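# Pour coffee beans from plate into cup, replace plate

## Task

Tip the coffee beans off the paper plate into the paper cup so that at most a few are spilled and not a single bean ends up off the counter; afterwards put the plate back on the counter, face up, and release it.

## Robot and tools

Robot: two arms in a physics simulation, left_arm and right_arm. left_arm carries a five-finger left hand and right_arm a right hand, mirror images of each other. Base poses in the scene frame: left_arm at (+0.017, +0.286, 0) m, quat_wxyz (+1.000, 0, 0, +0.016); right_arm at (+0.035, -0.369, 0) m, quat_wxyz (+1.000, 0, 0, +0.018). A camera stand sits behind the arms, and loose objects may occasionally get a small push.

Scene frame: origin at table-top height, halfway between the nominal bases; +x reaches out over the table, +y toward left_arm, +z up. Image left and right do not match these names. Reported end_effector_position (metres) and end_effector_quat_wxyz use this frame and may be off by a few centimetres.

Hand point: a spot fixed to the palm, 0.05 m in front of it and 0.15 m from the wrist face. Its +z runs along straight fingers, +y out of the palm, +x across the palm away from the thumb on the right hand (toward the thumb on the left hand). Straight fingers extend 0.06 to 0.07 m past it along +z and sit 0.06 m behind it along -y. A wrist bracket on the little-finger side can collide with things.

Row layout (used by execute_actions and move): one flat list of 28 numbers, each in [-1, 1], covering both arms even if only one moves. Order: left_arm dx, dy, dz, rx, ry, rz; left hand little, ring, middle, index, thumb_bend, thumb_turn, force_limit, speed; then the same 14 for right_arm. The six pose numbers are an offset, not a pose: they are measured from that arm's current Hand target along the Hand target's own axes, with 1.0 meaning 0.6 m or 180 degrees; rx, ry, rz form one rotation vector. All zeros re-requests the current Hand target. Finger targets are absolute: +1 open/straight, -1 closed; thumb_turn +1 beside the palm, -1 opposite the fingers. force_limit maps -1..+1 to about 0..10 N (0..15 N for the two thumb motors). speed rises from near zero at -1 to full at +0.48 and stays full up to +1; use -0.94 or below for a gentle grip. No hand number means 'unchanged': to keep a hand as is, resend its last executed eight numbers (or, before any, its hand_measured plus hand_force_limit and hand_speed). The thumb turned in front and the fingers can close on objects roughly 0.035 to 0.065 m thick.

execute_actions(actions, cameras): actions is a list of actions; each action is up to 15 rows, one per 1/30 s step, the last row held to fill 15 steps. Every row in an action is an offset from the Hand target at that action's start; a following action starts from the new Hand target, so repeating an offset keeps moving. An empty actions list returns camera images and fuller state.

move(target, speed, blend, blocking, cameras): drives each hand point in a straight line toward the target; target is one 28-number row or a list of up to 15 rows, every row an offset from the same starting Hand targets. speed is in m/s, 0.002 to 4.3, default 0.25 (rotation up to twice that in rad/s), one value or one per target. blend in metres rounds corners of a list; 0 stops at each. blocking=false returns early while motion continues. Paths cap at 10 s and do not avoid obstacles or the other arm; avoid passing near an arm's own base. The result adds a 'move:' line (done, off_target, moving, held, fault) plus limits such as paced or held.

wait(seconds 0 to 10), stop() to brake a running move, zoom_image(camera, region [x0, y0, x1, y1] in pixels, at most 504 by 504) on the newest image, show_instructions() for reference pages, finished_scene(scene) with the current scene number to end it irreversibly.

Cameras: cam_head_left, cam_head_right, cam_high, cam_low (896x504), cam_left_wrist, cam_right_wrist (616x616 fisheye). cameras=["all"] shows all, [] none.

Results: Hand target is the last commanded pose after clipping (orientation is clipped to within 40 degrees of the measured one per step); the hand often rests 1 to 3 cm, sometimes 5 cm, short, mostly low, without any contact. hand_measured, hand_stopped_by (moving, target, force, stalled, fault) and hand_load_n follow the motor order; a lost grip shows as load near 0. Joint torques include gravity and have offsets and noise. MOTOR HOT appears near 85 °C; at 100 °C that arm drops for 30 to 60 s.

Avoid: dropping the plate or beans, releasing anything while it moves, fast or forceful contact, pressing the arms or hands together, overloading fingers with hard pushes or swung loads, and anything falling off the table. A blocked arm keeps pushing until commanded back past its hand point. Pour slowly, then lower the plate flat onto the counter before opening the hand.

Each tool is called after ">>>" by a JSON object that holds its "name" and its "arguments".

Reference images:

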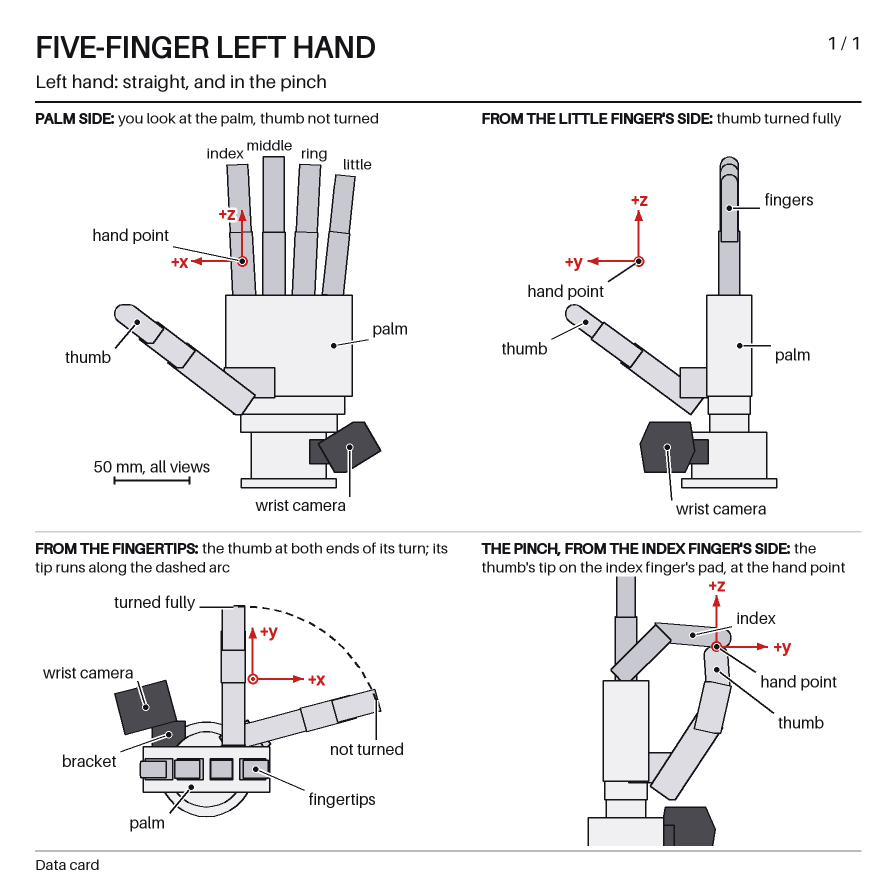

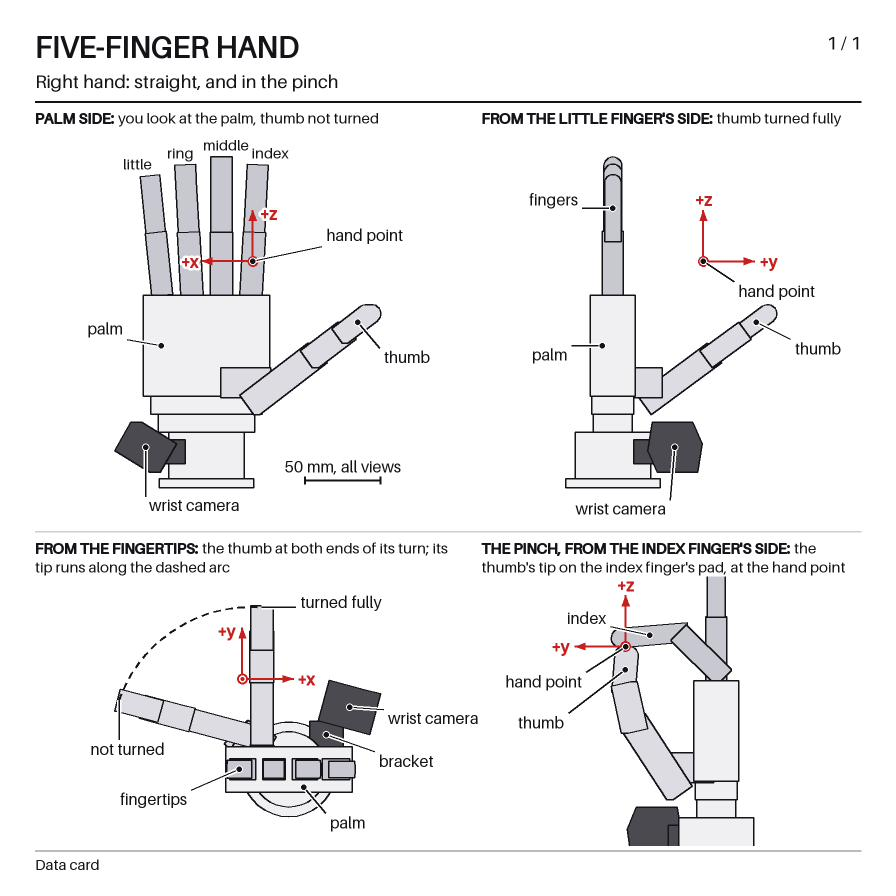

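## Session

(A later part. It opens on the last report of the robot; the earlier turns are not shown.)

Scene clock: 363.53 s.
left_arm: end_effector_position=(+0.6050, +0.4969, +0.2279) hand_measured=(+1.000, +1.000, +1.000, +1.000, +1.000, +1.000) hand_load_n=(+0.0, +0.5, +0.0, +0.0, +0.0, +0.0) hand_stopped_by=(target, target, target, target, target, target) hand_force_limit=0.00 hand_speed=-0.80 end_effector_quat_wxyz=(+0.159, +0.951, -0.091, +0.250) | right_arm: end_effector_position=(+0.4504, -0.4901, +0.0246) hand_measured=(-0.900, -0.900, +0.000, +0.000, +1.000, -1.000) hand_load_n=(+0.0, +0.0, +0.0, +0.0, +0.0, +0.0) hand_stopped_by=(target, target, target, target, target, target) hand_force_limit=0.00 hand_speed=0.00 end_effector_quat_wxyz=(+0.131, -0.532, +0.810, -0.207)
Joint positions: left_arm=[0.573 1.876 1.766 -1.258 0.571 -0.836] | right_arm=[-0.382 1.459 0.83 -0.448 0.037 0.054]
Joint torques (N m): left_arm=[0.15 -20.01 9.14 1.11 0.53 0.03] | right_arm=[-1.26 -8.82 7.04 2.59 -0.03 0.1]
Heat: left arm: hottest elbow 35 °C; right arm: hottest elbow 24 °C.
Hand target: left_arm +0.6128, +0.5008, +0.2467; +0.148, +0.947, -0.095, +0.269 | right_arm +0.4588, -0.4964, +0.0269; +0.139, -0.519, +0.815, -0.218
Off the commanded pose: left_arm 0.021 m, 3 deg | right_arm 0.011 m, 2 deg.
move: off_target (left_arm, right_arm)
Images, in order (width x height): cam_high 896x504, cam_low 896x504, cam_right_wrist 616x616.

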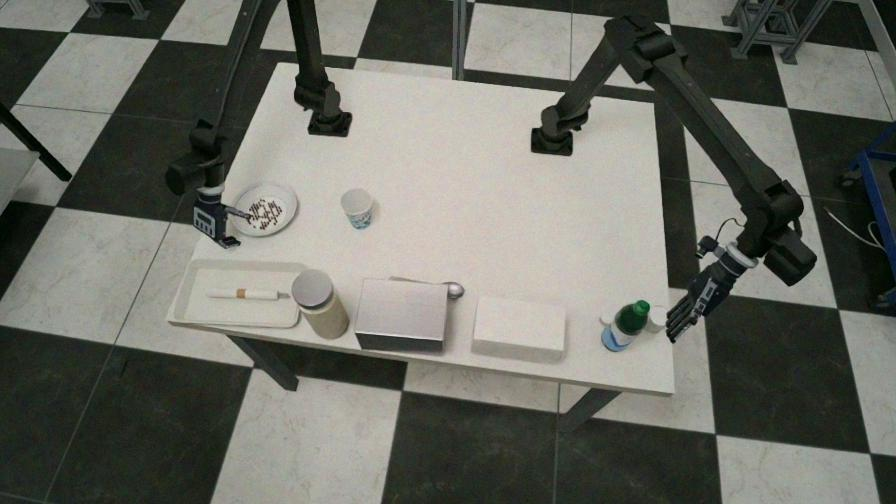

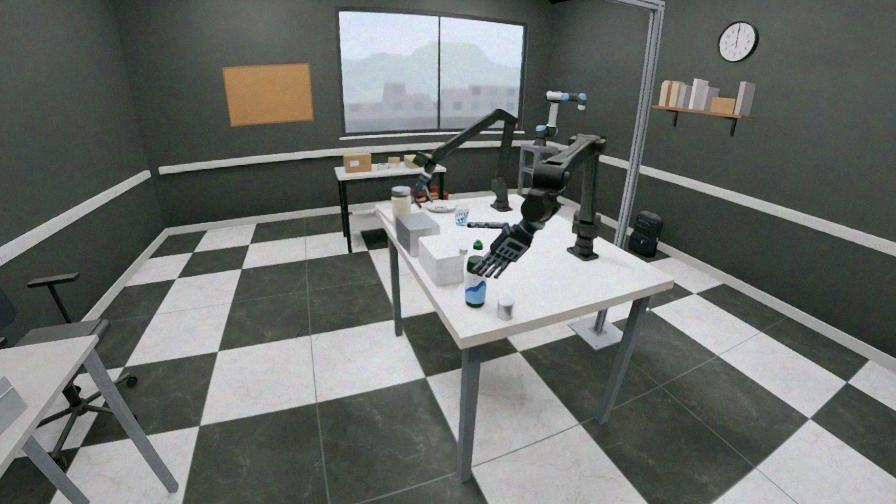

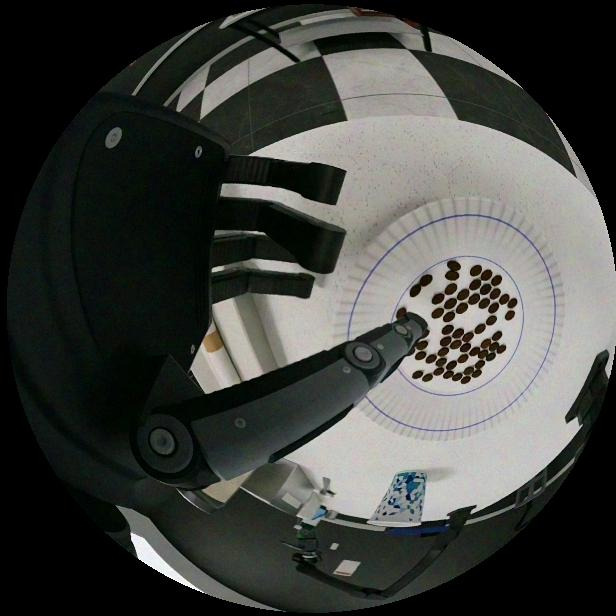

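>>> {"name": "move", "arguments": {"target": [0,0,0,0,0,0,1,1,1,1,1,1,0,-0.8,0.0132,0.0192,0.0005,0,0,0,-0.9,-0.9,0,0,1,-1,0,0], "cameras": ["cam_right_wrist","cam_high","cam_low"], "speed": 0.05}}

>>> {"name": "zoom_image", "arguments": {"camera": "cam_right_wrist", "region": [220, 180, 400, 360]}}

>>> {"name": "zoom_image", "arguments": {"camera": "cam_high", "region": [180, 160, 310, 260]}}

>>> {"name": "zoom_image", "arguments": {"camera": "cam_low", "region": [400, 160, 480, 230]}}

Scene clock: 390.70 s.
left_arm: end_effector_position=(+0.6050, +0.4969, +0.2279) hand_measured=(+1.000, +1.000, +1.000, +1.000, +1.000, +1.000) hand_load_n=(+0.0, +0.0, +0.0, +0.0, +0.0, +0.0) hand_stopped_by=(target, target, target, target, target, target) hand_force_limit=0.00 hand_speed=-0.80 end_effector_quat_wxyz=(+0.159, +0.951, -0.091, +0.250) | right_arm: end_effector_position=(+0.4444, -0.4878, +0.0177) hand_measured=(-0.900, -0.900, +0.000, +0.000, +1.000, -1.000) hand_load_n=(+0.0, +0.0, -2.5, +0.0, +0.0, +0.0) hand_stopped_by=(target, target, target, target, target, target) hand_force_limit=0.00 hand_speed=0.00 end_effector_quat_wxyz=(+0.136, -0.526, +0.815, -0.203)
Joint positions: left_arm=[0.573 1.876 1.766 -1.258 0.571 -0.836] | right_arm=[-0.388 1.456 0.803 -0.424 0.027 0.066]
Joint torques (N m): left_arm=[-0.09 -20.25 9.09 1.13 0.54 0.03] | right_arm=[-2.2 -9.52 6.28 2.43 0.03 -0.07]
Heat: left arm: hottest elbow 35 °C; right arm: hottest elbow 24 °C.
Hand target: left_arm +0.6128, +0.5008, +0.2467; +0.148, +0.947, -0.095, +0.269 | right_arm +0.4465, -0.4994, +0.0209; +0.139, -0.519, +0.815, -0.218
Off the commanded pose: left_arm 0.021 m, 3 deg | right_arm 0.012 m, 2 deg.
move: off_target (left_arm, right_arm)
Images, in order (width x height): cam_high 896x504, cam_low 896x504, cam_right_wrist 616x616.

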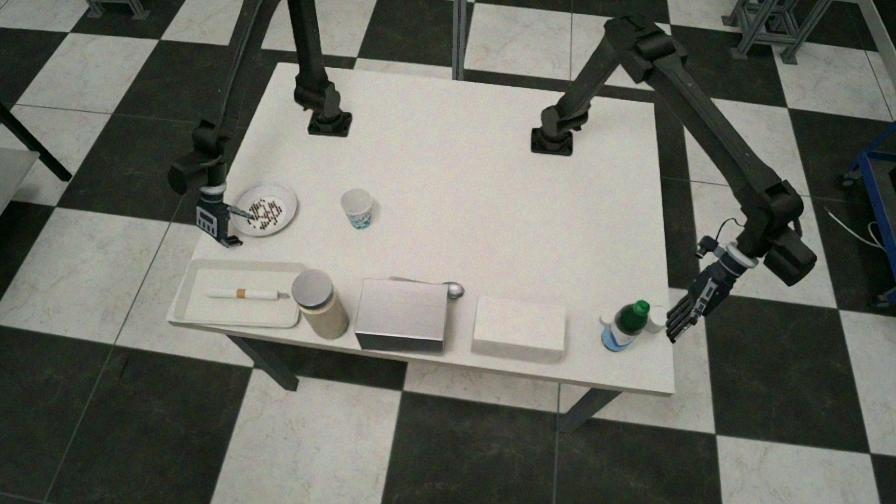

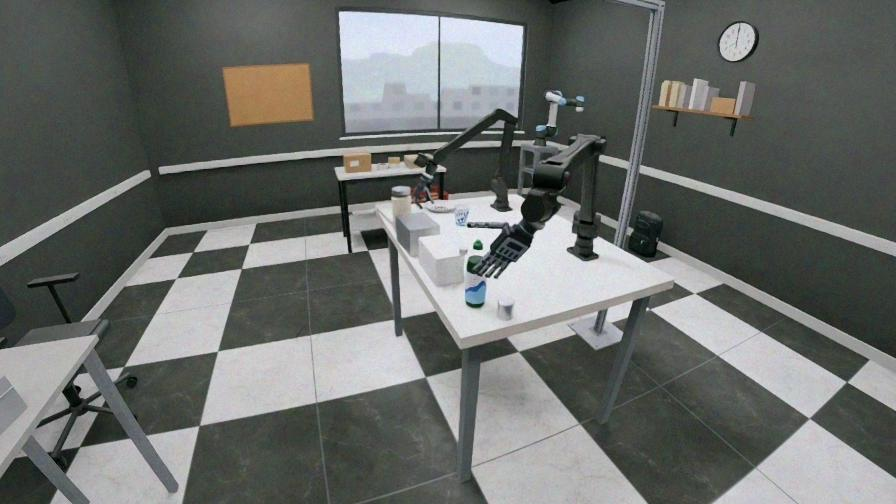

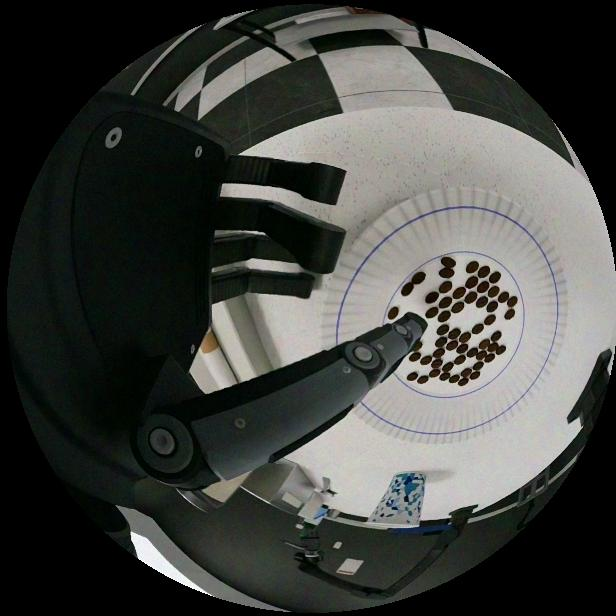

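Scaled by 2.800 from the camera's 616x616 image, which has a finer 880x880 frame.

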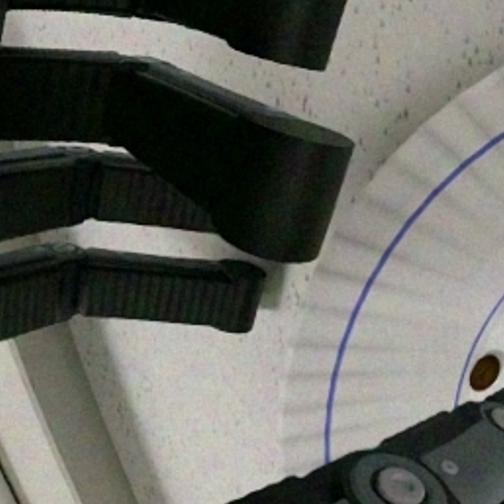

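Scaled by 3.877 from the camera's 896x504 image, which has a finer 1280x720 frame.

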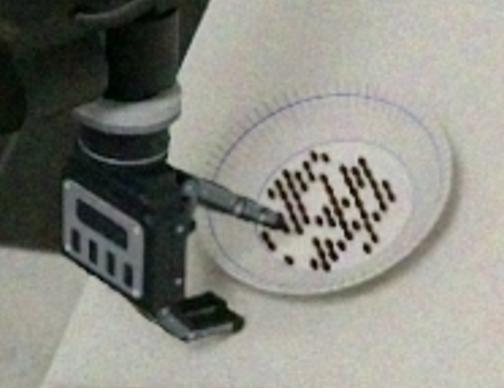

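Scaled by 6.300 from the camera's 896x504 image, which has a finer 1280x720 frame.

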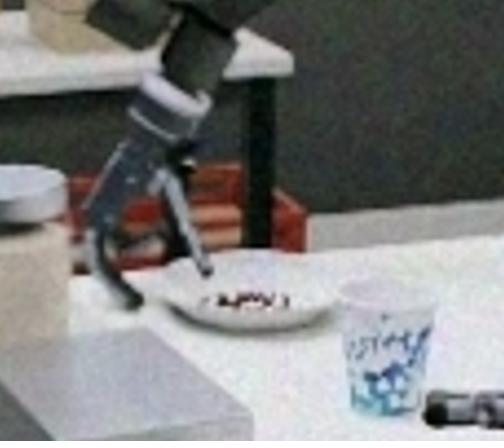

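>>> {"name": "move", "arguments": {"target": [0,0,0,0,0,0,1,1,1,1,1,1,0,-0.8,0.0193,0.0375,-0.0270,0,0,0,-0.9,-0.9,0,0,1,-1,0,0], "cameras": ["cam_right_wrist","cam_high","cam_low"], "speed": 0.05}}

>>> {"name": "zoom_image", "arguments": {"camera": "cam_right_wrist", "region": [180, 120, 540, 480]}}

>>> {"name": "zoom_image", "arguments": {"camera": "cam_high", "region": [180, 160, 310, 260]}}

>>> {"name": "zoom_image", "arguments": {"camera": "cam_low", "region": [400, 160, 480, 230]}}

Scene clock: 419.10 s.
left_arm: end_effector_position=(+0.6050, +0.4969, +0.2279) hand_measured=(+1.000, +1.000, +1.000, +1.000, +1.000, +1.000) hand_load_n=(+0.0, +0.0, +0.0, +0.0, +0.0, +0.0) hand_stopped_by=(target, target, target, target, target, target) hand_force_limit=0.00 hand_speed=-0.80 end_effector_quat_wxyz=(+0.159, +0.951, -0.091, +0.250) | right_arm: end_effector_position=(+0.4168, -0.4883, +0.0186) hand_measured=(-0.900, -0.900, +0.000, +0.000, +1.000, -1.000) hand_load_n=(+0.0, +0.0, +0.0, +0.0, +0.0, +0.0) hand_stopped_by=(target, target, target, target, target, target) hand_force_limit=0.00 hand_speed=0.00 end_effector_quat_wxyz=(+0.139, -0.516, +0.820, -0.204)
Joint positions: left_arm=[0.573 1.876 1.766 -1.258 0.571 -0.836] | right_arm=[-0.418 1.386 0.73 -0.418 0.014 0.063]
Joint torques (N m): left_arm=[0.03 -20.01 9.11 1.13 0.51 0.02] | right_arm=[-1.9 -8.94 6.45 2.02 -0.06 -0.29]
Heat: left arm: hottest elbow 35 °C; right arm: hottest elbow 24 °C.
Hand target: left_arm +0.6128, +0.5008, +0.2467; +0.148, +0.947, -0.095, +0.269 | right_arm +0.4166, -0.4982, +0.0236; +0.139, -0.519, +0.815, -0.218
Off the commanded pose: left_arm 0.021 m, 3 deg | right_arm 0.011 m, 2 deg.
move: off_target (left_arm, right_arm)
Images, in order (width x height): cam_high 896x504, cam_low 896x504, cam_right_wrist 616x616.

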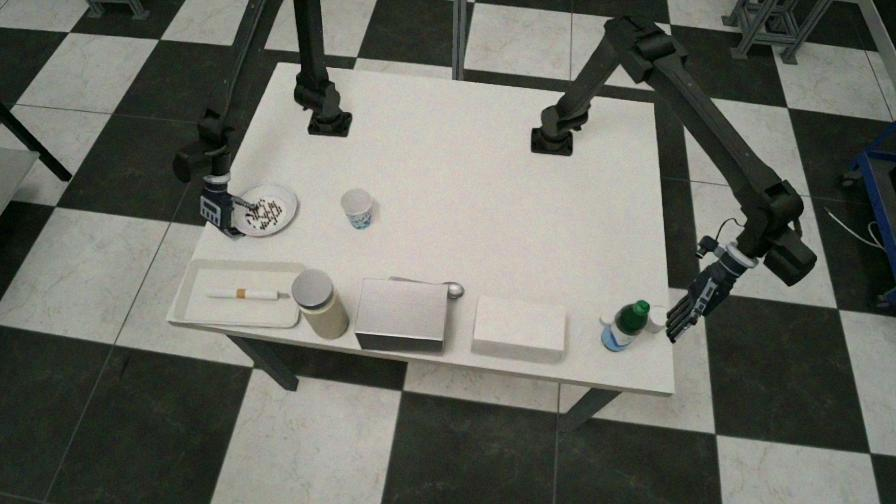

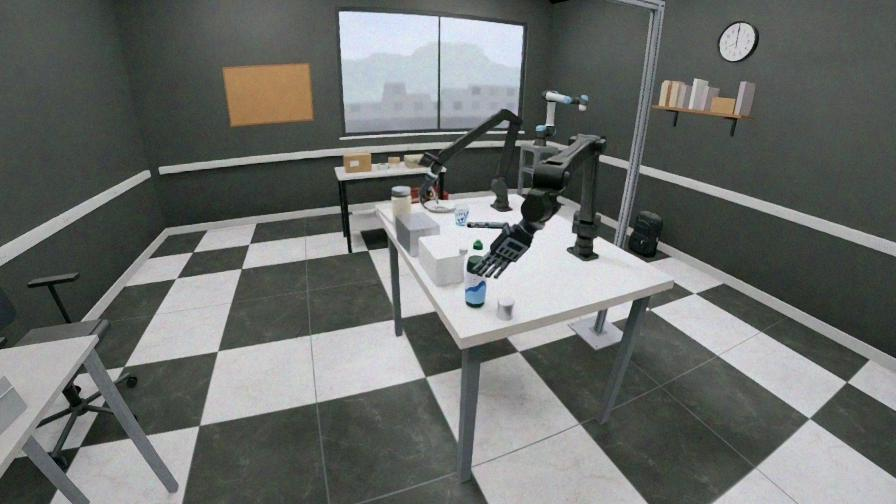

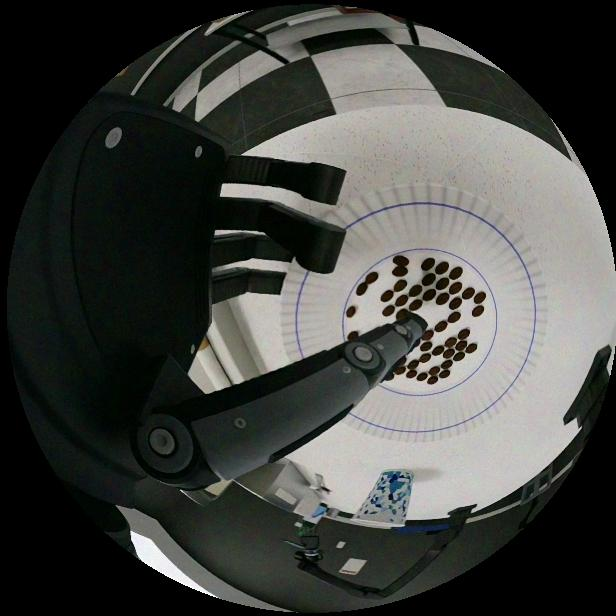

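Scaled by 1.400 from the camera's 616x616 image, which has a finer 880x880 frame.

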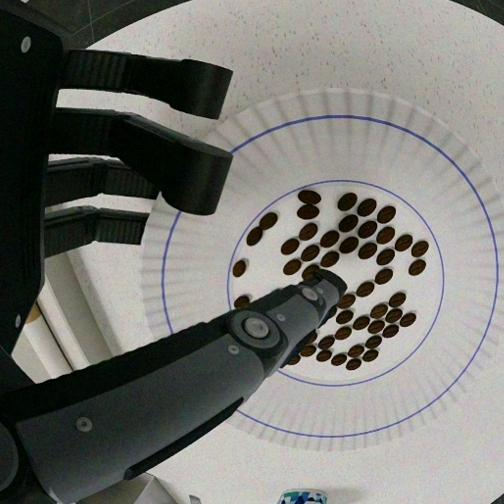

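Scaled by 3.877 from the camera's 896x504 image, which has a finer 1280x720 frame.

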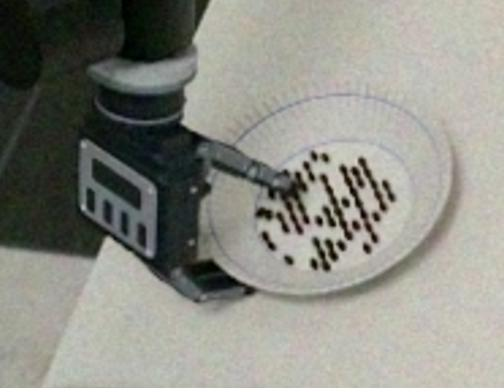

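Scaled by 6.300 from the camera's 896x504 image, which has a finer 1280x720 frame.

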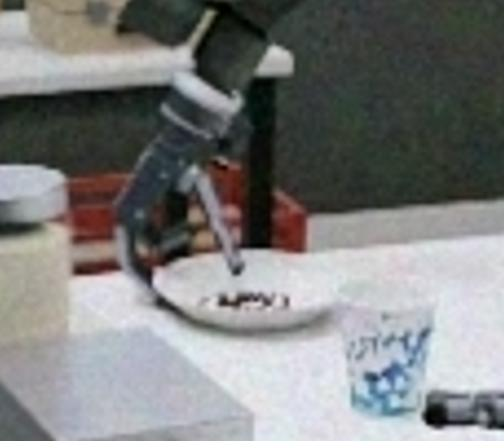

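>>> {"name": "move", "arguments": {"target": [0,0,0,0,0,0,1,1,1,1,1,1,0,-0.8,0,0,0,0,0,0,-0.9,-0.9,0,0,0,-1,0,-0.5], "cameras": ["cam_right_wrist","cam_high","cam_low"], "speed": 0.05}}

>>> {"name": "zoom_image", "arguments": {"camera": "cam_right_wrist", "region": [180, 120, 540, 480]}}

Scene clock: 442.77 s.
left_arm: end_effector_position=(+0.6050, +0.4969, +0.2279) hand_measured=(+1.000, +1.000, +1.000, +1.000, +1.000, +1.000) hand_load_n=(+0.0, +0.0, +0.0, +0.0, +0.0, +0.0) hand_stopped_by=(target, target, target, target, target, target) hand_force_limit=0.00 hand_speed=-0.80 end_effector_quat_wxyz=(+0.159, +0.951, -0.091, +0.250) | right_arm: end_effector_position=(+0.4167, -0.4884, +0.0186) hand_measured=(-0.900, -0.900, +0.000, +0.000, +0.000, -1.000) hand_load_n=(+0.0, +0.0, +0.0, +0.0, +0.0, +0.0) hand_stopped_by=(target, target, target, target, target, target) hand_force_limit=0.00 hand_speed=-0.50 end_effector_quat_wxyz=(+0.139, -0.516, +0.820, -0.204)
Joint positions: left_arm=[0.573 1.876 1.766 -1.258 0.571 -0.836] | right_arm=[-0.418 1.386 0.73 -0.418 0.014 0.061]
Joint torques (N m): left_arm=[-0.03 -20.07 9.07 1.18 0.51 0.02] | right_arm=[-1.9 -8.59 6.39 1.96 -0.09 -0.31]
Heat: left arm: hottest elbow 36 °C; right arm: hottest elbow 24 °C.
Hand target: left_arm +0.6128, +0.5008, +0.2467; +0.148, +0.947, -0.095, +0.269 | right_arm +0.4166, -0.4982, +0.0236; +0.139, -0.519, +0.815, -0.218
Off the commanded pose: left_arm 0.021 m, 3 deg | right_arm 0.011 m, 2 deg.
move: off_target (left_arm, right_arm)
Images, in order (width x height): cam_high 896x504, cam_low 896x504, cam_right_wrist 616x616.

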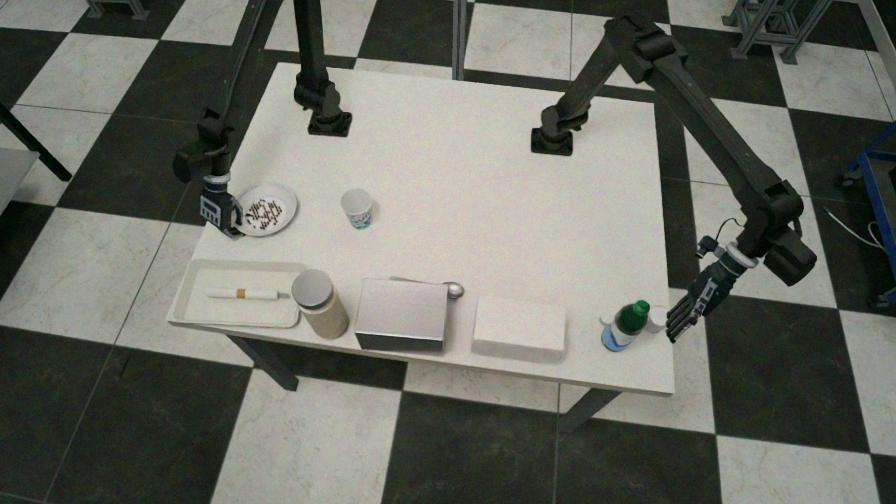

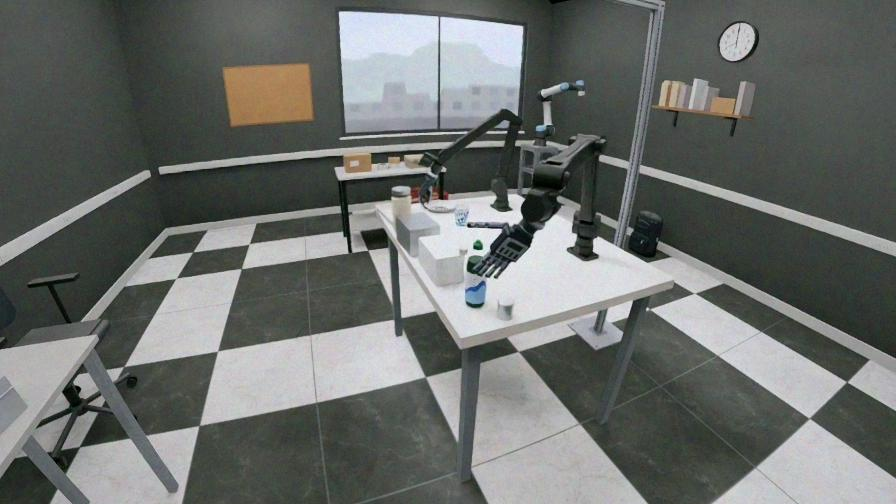

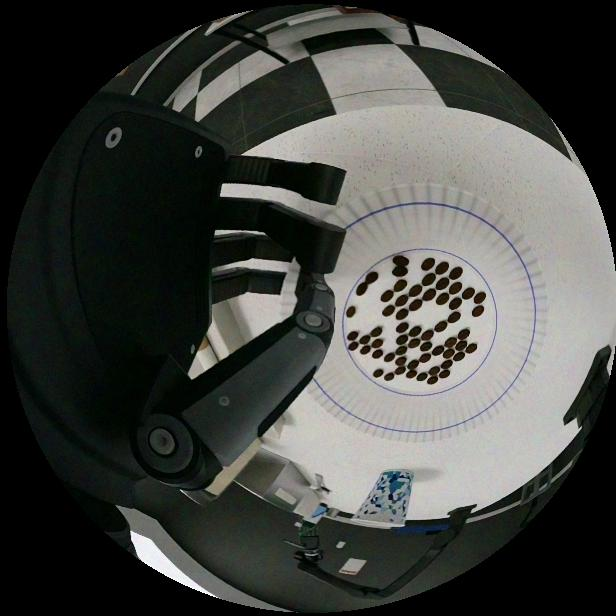

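Scaled by 1.400 from the camera's 616x616 image, which has a finer 880x880 frame.

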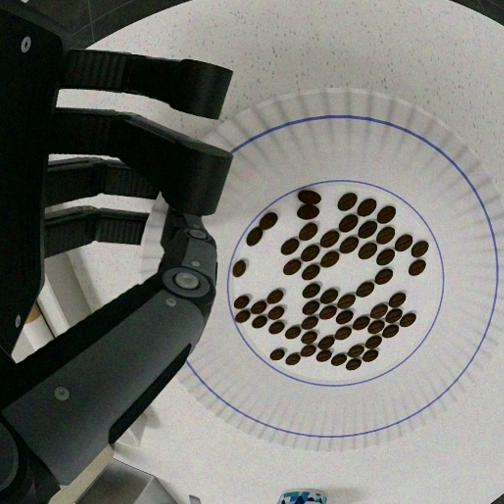

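>>> {"name": "move", "arguments": {"target": [0,0,0,0,0,0,1,1,1,1,1,1,0,-0.8,0,0,0,0,0,0,-0.9,-0.9,-0.3,-0.3,0,-1,-0.2,-0.8], "cameras": ["cam_right_wrist","cam_high","cam_low"], "speed": 0.05}}

>>> {"name": "zoom_image", "arguments": {"camera": "cam_right_wrist", "region": [180, 120, 540, 480]}}

>>> {"name": "zoom_image", "arguments": {"camera": "cam_low", "region": [400, 160, 480, 230]}}

Scene clock: 449.27 s.
left_arm: end_effector_position=(+0.6050, +0.4969, +0.2279) hand_measured=(+1.000, +1.000, +1.000, +1.000, +1.000, +1.000) hand_load_n=(+0.0, +0.0, +0.0, +0.0, +0.0, +0.0) hand_stopped_by=(target, target, target, target, target, target) hand_force_limit=0.00 hand_speed=-0.80 end_effector_quat_wxyz=(+0.159, +0.951, -0.091, +0.250) | right_arm: end_effector_position=(+0.4131, -0.4884, +0.0161) hand_measured=(-0.900, -0.900, -0.216, -0.236, +0.000, -1.000) hand_load_n=(+0.0, +0.0, +8.5, +8.5, +0.5, -0.5) hand_stopped_by=(target, target, force, force, target, target) hand_force_limit=-0.20 hand_speed=-0.80 end_effector_quat_wxyz=(+0.135, -0.521, +0.818, -0.202)
Joint positions: left_arm=[0.573 1.876 1.766 -1.258 0.571 -0.836] | right_arm=[-0.42 1.386 0.724 -0.418 0.014 0.049]
Joint torques (N m): left_arm=[-0.03 -20.37 9.07 1.17 0.51 0.03] | right_arm=[-1.73 -8.82 6.9 2 -0.06 -0.27]
Heat: left arm: hottest elbow 36 °C; right arm: hottest elbow 24 °C.
Hand target: left_arm +0.6128, +0.5008, +0.2467; +0.148, +0.947, -0.095, +0.269 | right_arm +0.4166, -0.4982, +0.0236; +0.139, -0.519, +0.815, -0.218
Off the commanded pose: left_arm 0.021 m, 3 deg | right_arm 0.013 m, 2 deg.
move: off_target (left_arm, right_arm)
Images, in order (width x height): cam_high 896x504, cam_low 896x504, cam_right_wrist 616x616.

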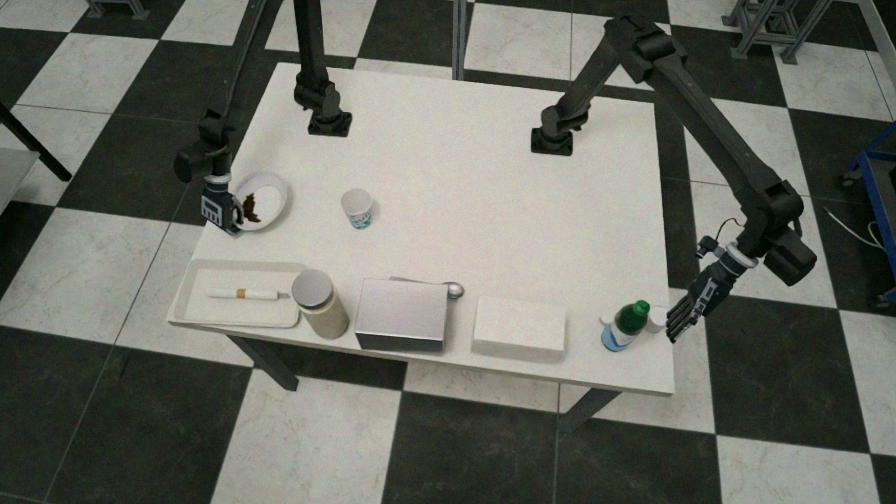

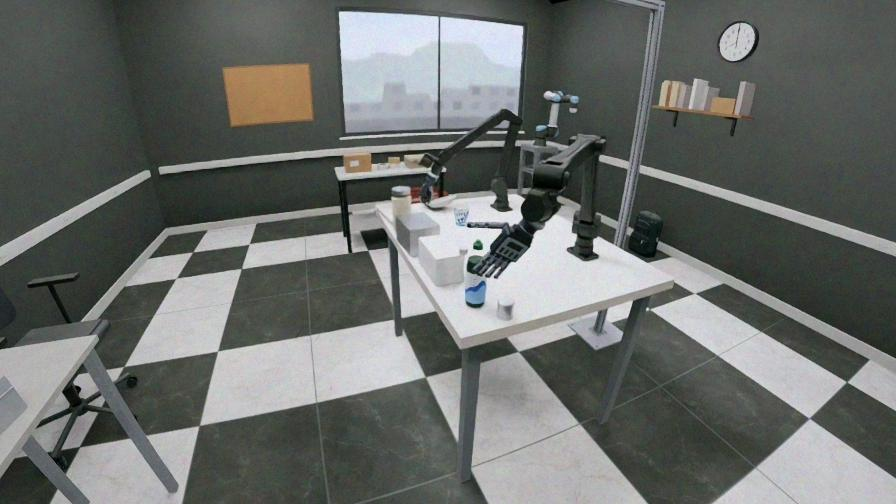

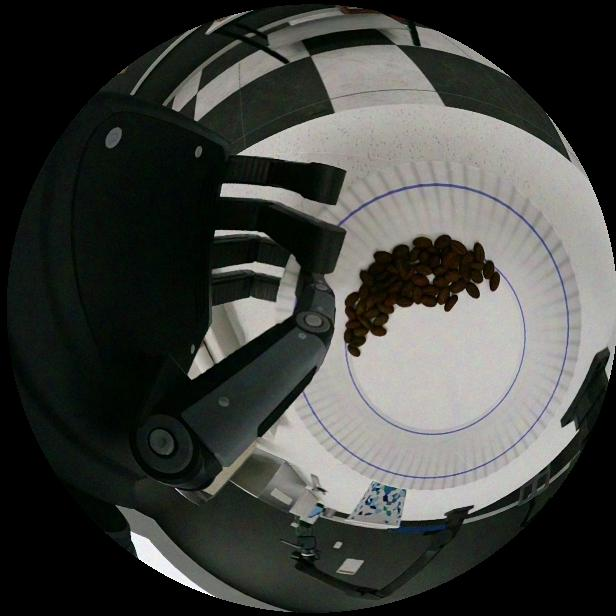

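Scaled by 1.400 from the camera's 616x616 image, which has a finer 880x880 frame.

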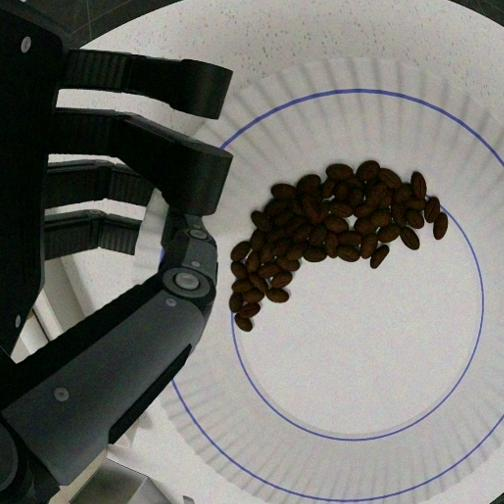

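Scaled by 6.300 from the camera's 896x504 image, which has a finer 1280x720 frame.

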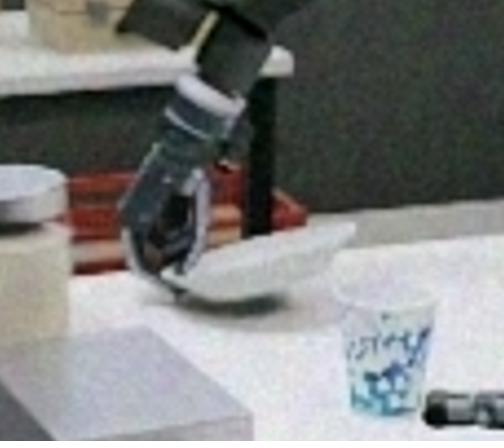

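>>> {"name": "move", "arguments": {"target": [0,0,0,0,0,0,1,1,1,1,1,1,0,-0.8,-0.0001,-0.0833,-0.1445,0,0,0,-0.9,-0.9,-0.3,-0.3,0,-1,-0.2,-0.8], "cameras": ["cam_right_wrist","cam_high","cam_low"], "speed": 0.06}}

>>> {"name": "zoom_image", "arguments": {"camera": "cam_right_wrist", "region": [180, 120, 540, 480]}}

>>> {"name": "zoom_image", "arguments": {"camera": "cam_low", "region": [400, 130, 500, 230]}}

Scene clock: 464.97 s.
left_arm: end_effector_position=(+0.6050, +0.4969, +0.2279) hand_measured=(+1.000, +1.000, +1.000, +1.000, +1.000, +1.000) hand_load_n=(+0.0, +0.0, +0.0, +0.0, +0.0, +0.0) hand_stopped_by=(target, target, target, target, target, target) hand_force_limit=0.00 hand_speed=-0.80 end_effector_quat_wxyz=(+0.159, +0.951, -0.091, +0.250) | right_arm: end_effector_position=(+0.4030, -0.4843, +0.0972) hand_measured=(-0.900, -0.900, -0.216, -0.236, +0.000, -1.000) hand_load_n=(+0.0, +0.0, +8.5, +9.0, +1.0, -1.0) hand_stopped_by=(target, target, force, force, target, target) hand_force_limit=-0.20 hand_speed=-0.80 end_effector_quat_wxyz=(+0.128, -0.523, +0.820, -0.193)
Joint positions: left_arm=[0.573 1.876 1.766 -1.258 0.571 -0.836] | right_arm=[-0.42 1.242 0.846 -0.708 0.014 0.049]
Joint torques (N m): left_arm=[0.03 -20.31 9.06 1.13 0.52 0.03] | right_arm=[-1.61 -8.12 11.08 1.05 -0.06 -0.26]
Heat: left arm: hottest elbow 36 °C; right arm: hottest elbow 24 °C.
Hand target: left_arm +0.6128, +0.5008, +0.2467; +0.148, +0.947, -0.095, +0.269 | right_arm +0.4166, -0.4983, +0.1237; +0.139, -0.519, +0.815, -0.218
Off the commanded pose: left_arm 0.021 m, 3 deg | right_arm 0.033 m, 3 deg.
move: off_target (left_arm, right_arm)
Images, in order (width x height): cam_high 896x504, cam_low 896x504, cam_right_wrist 616x616.

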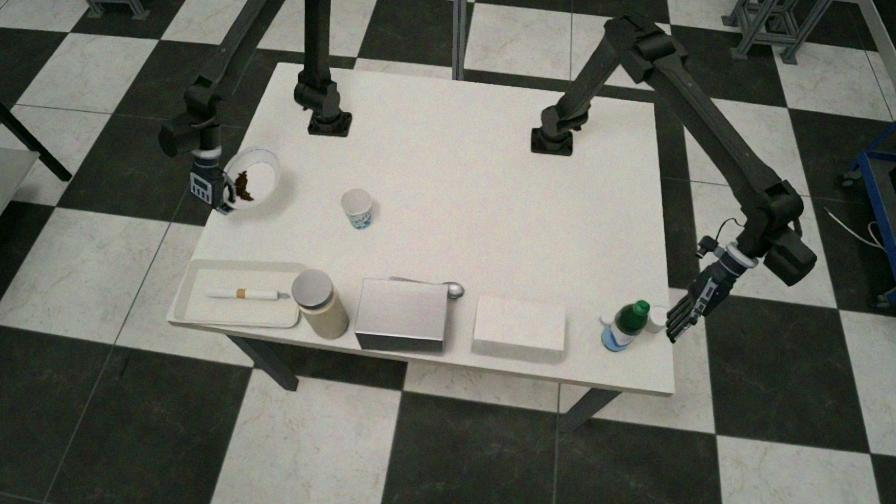

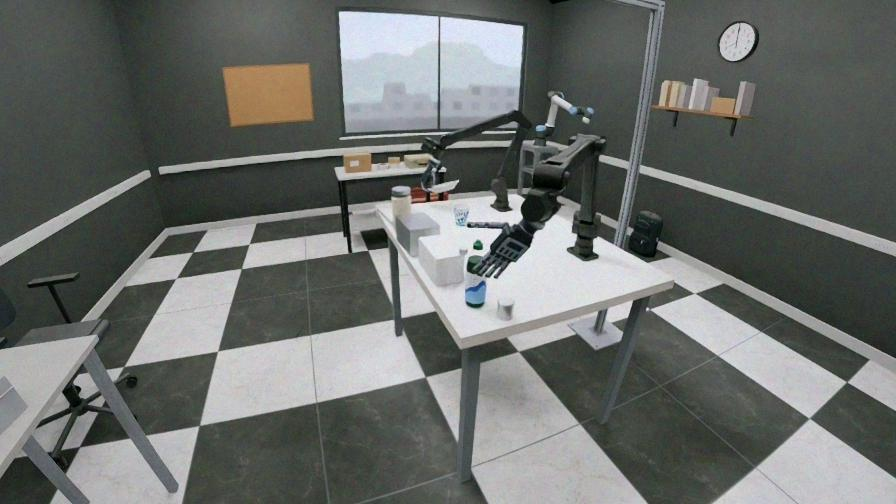

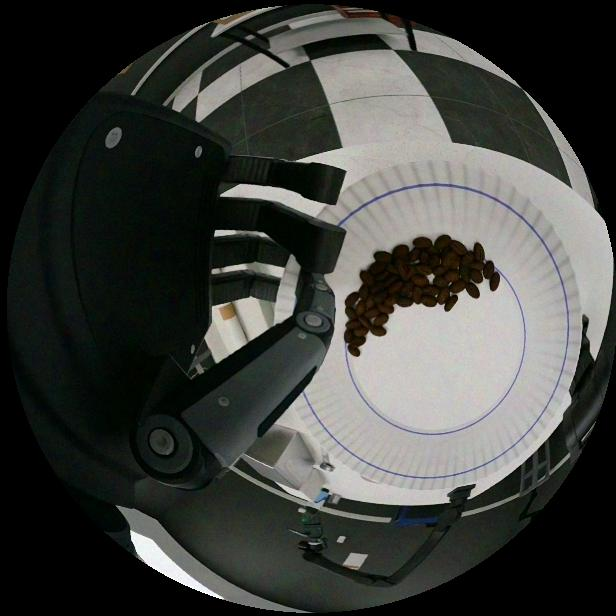

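Scaled by 1.400 from the camera's 616x616 image, which has a finer 880x880 frame.

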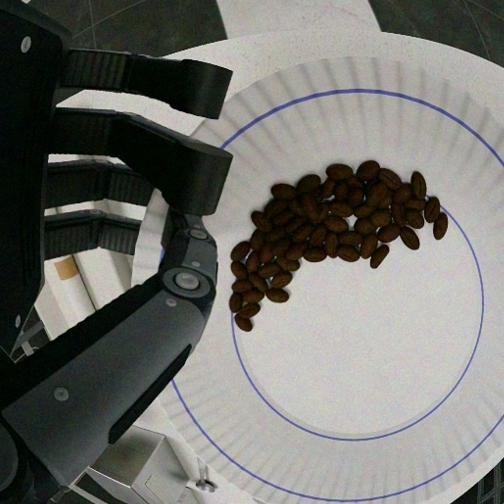

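Scaled by 5.040 from the camera's 896x504 image, which has a finer 1280x720 frame.

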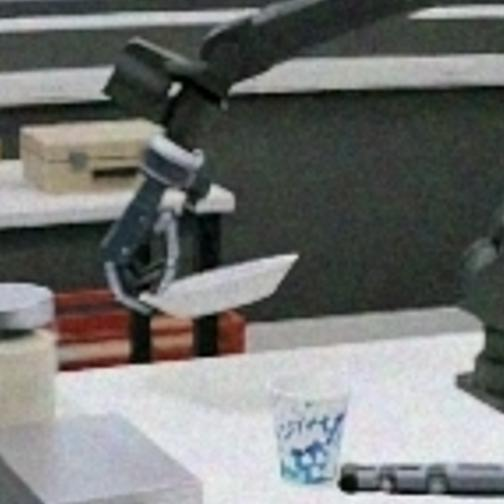

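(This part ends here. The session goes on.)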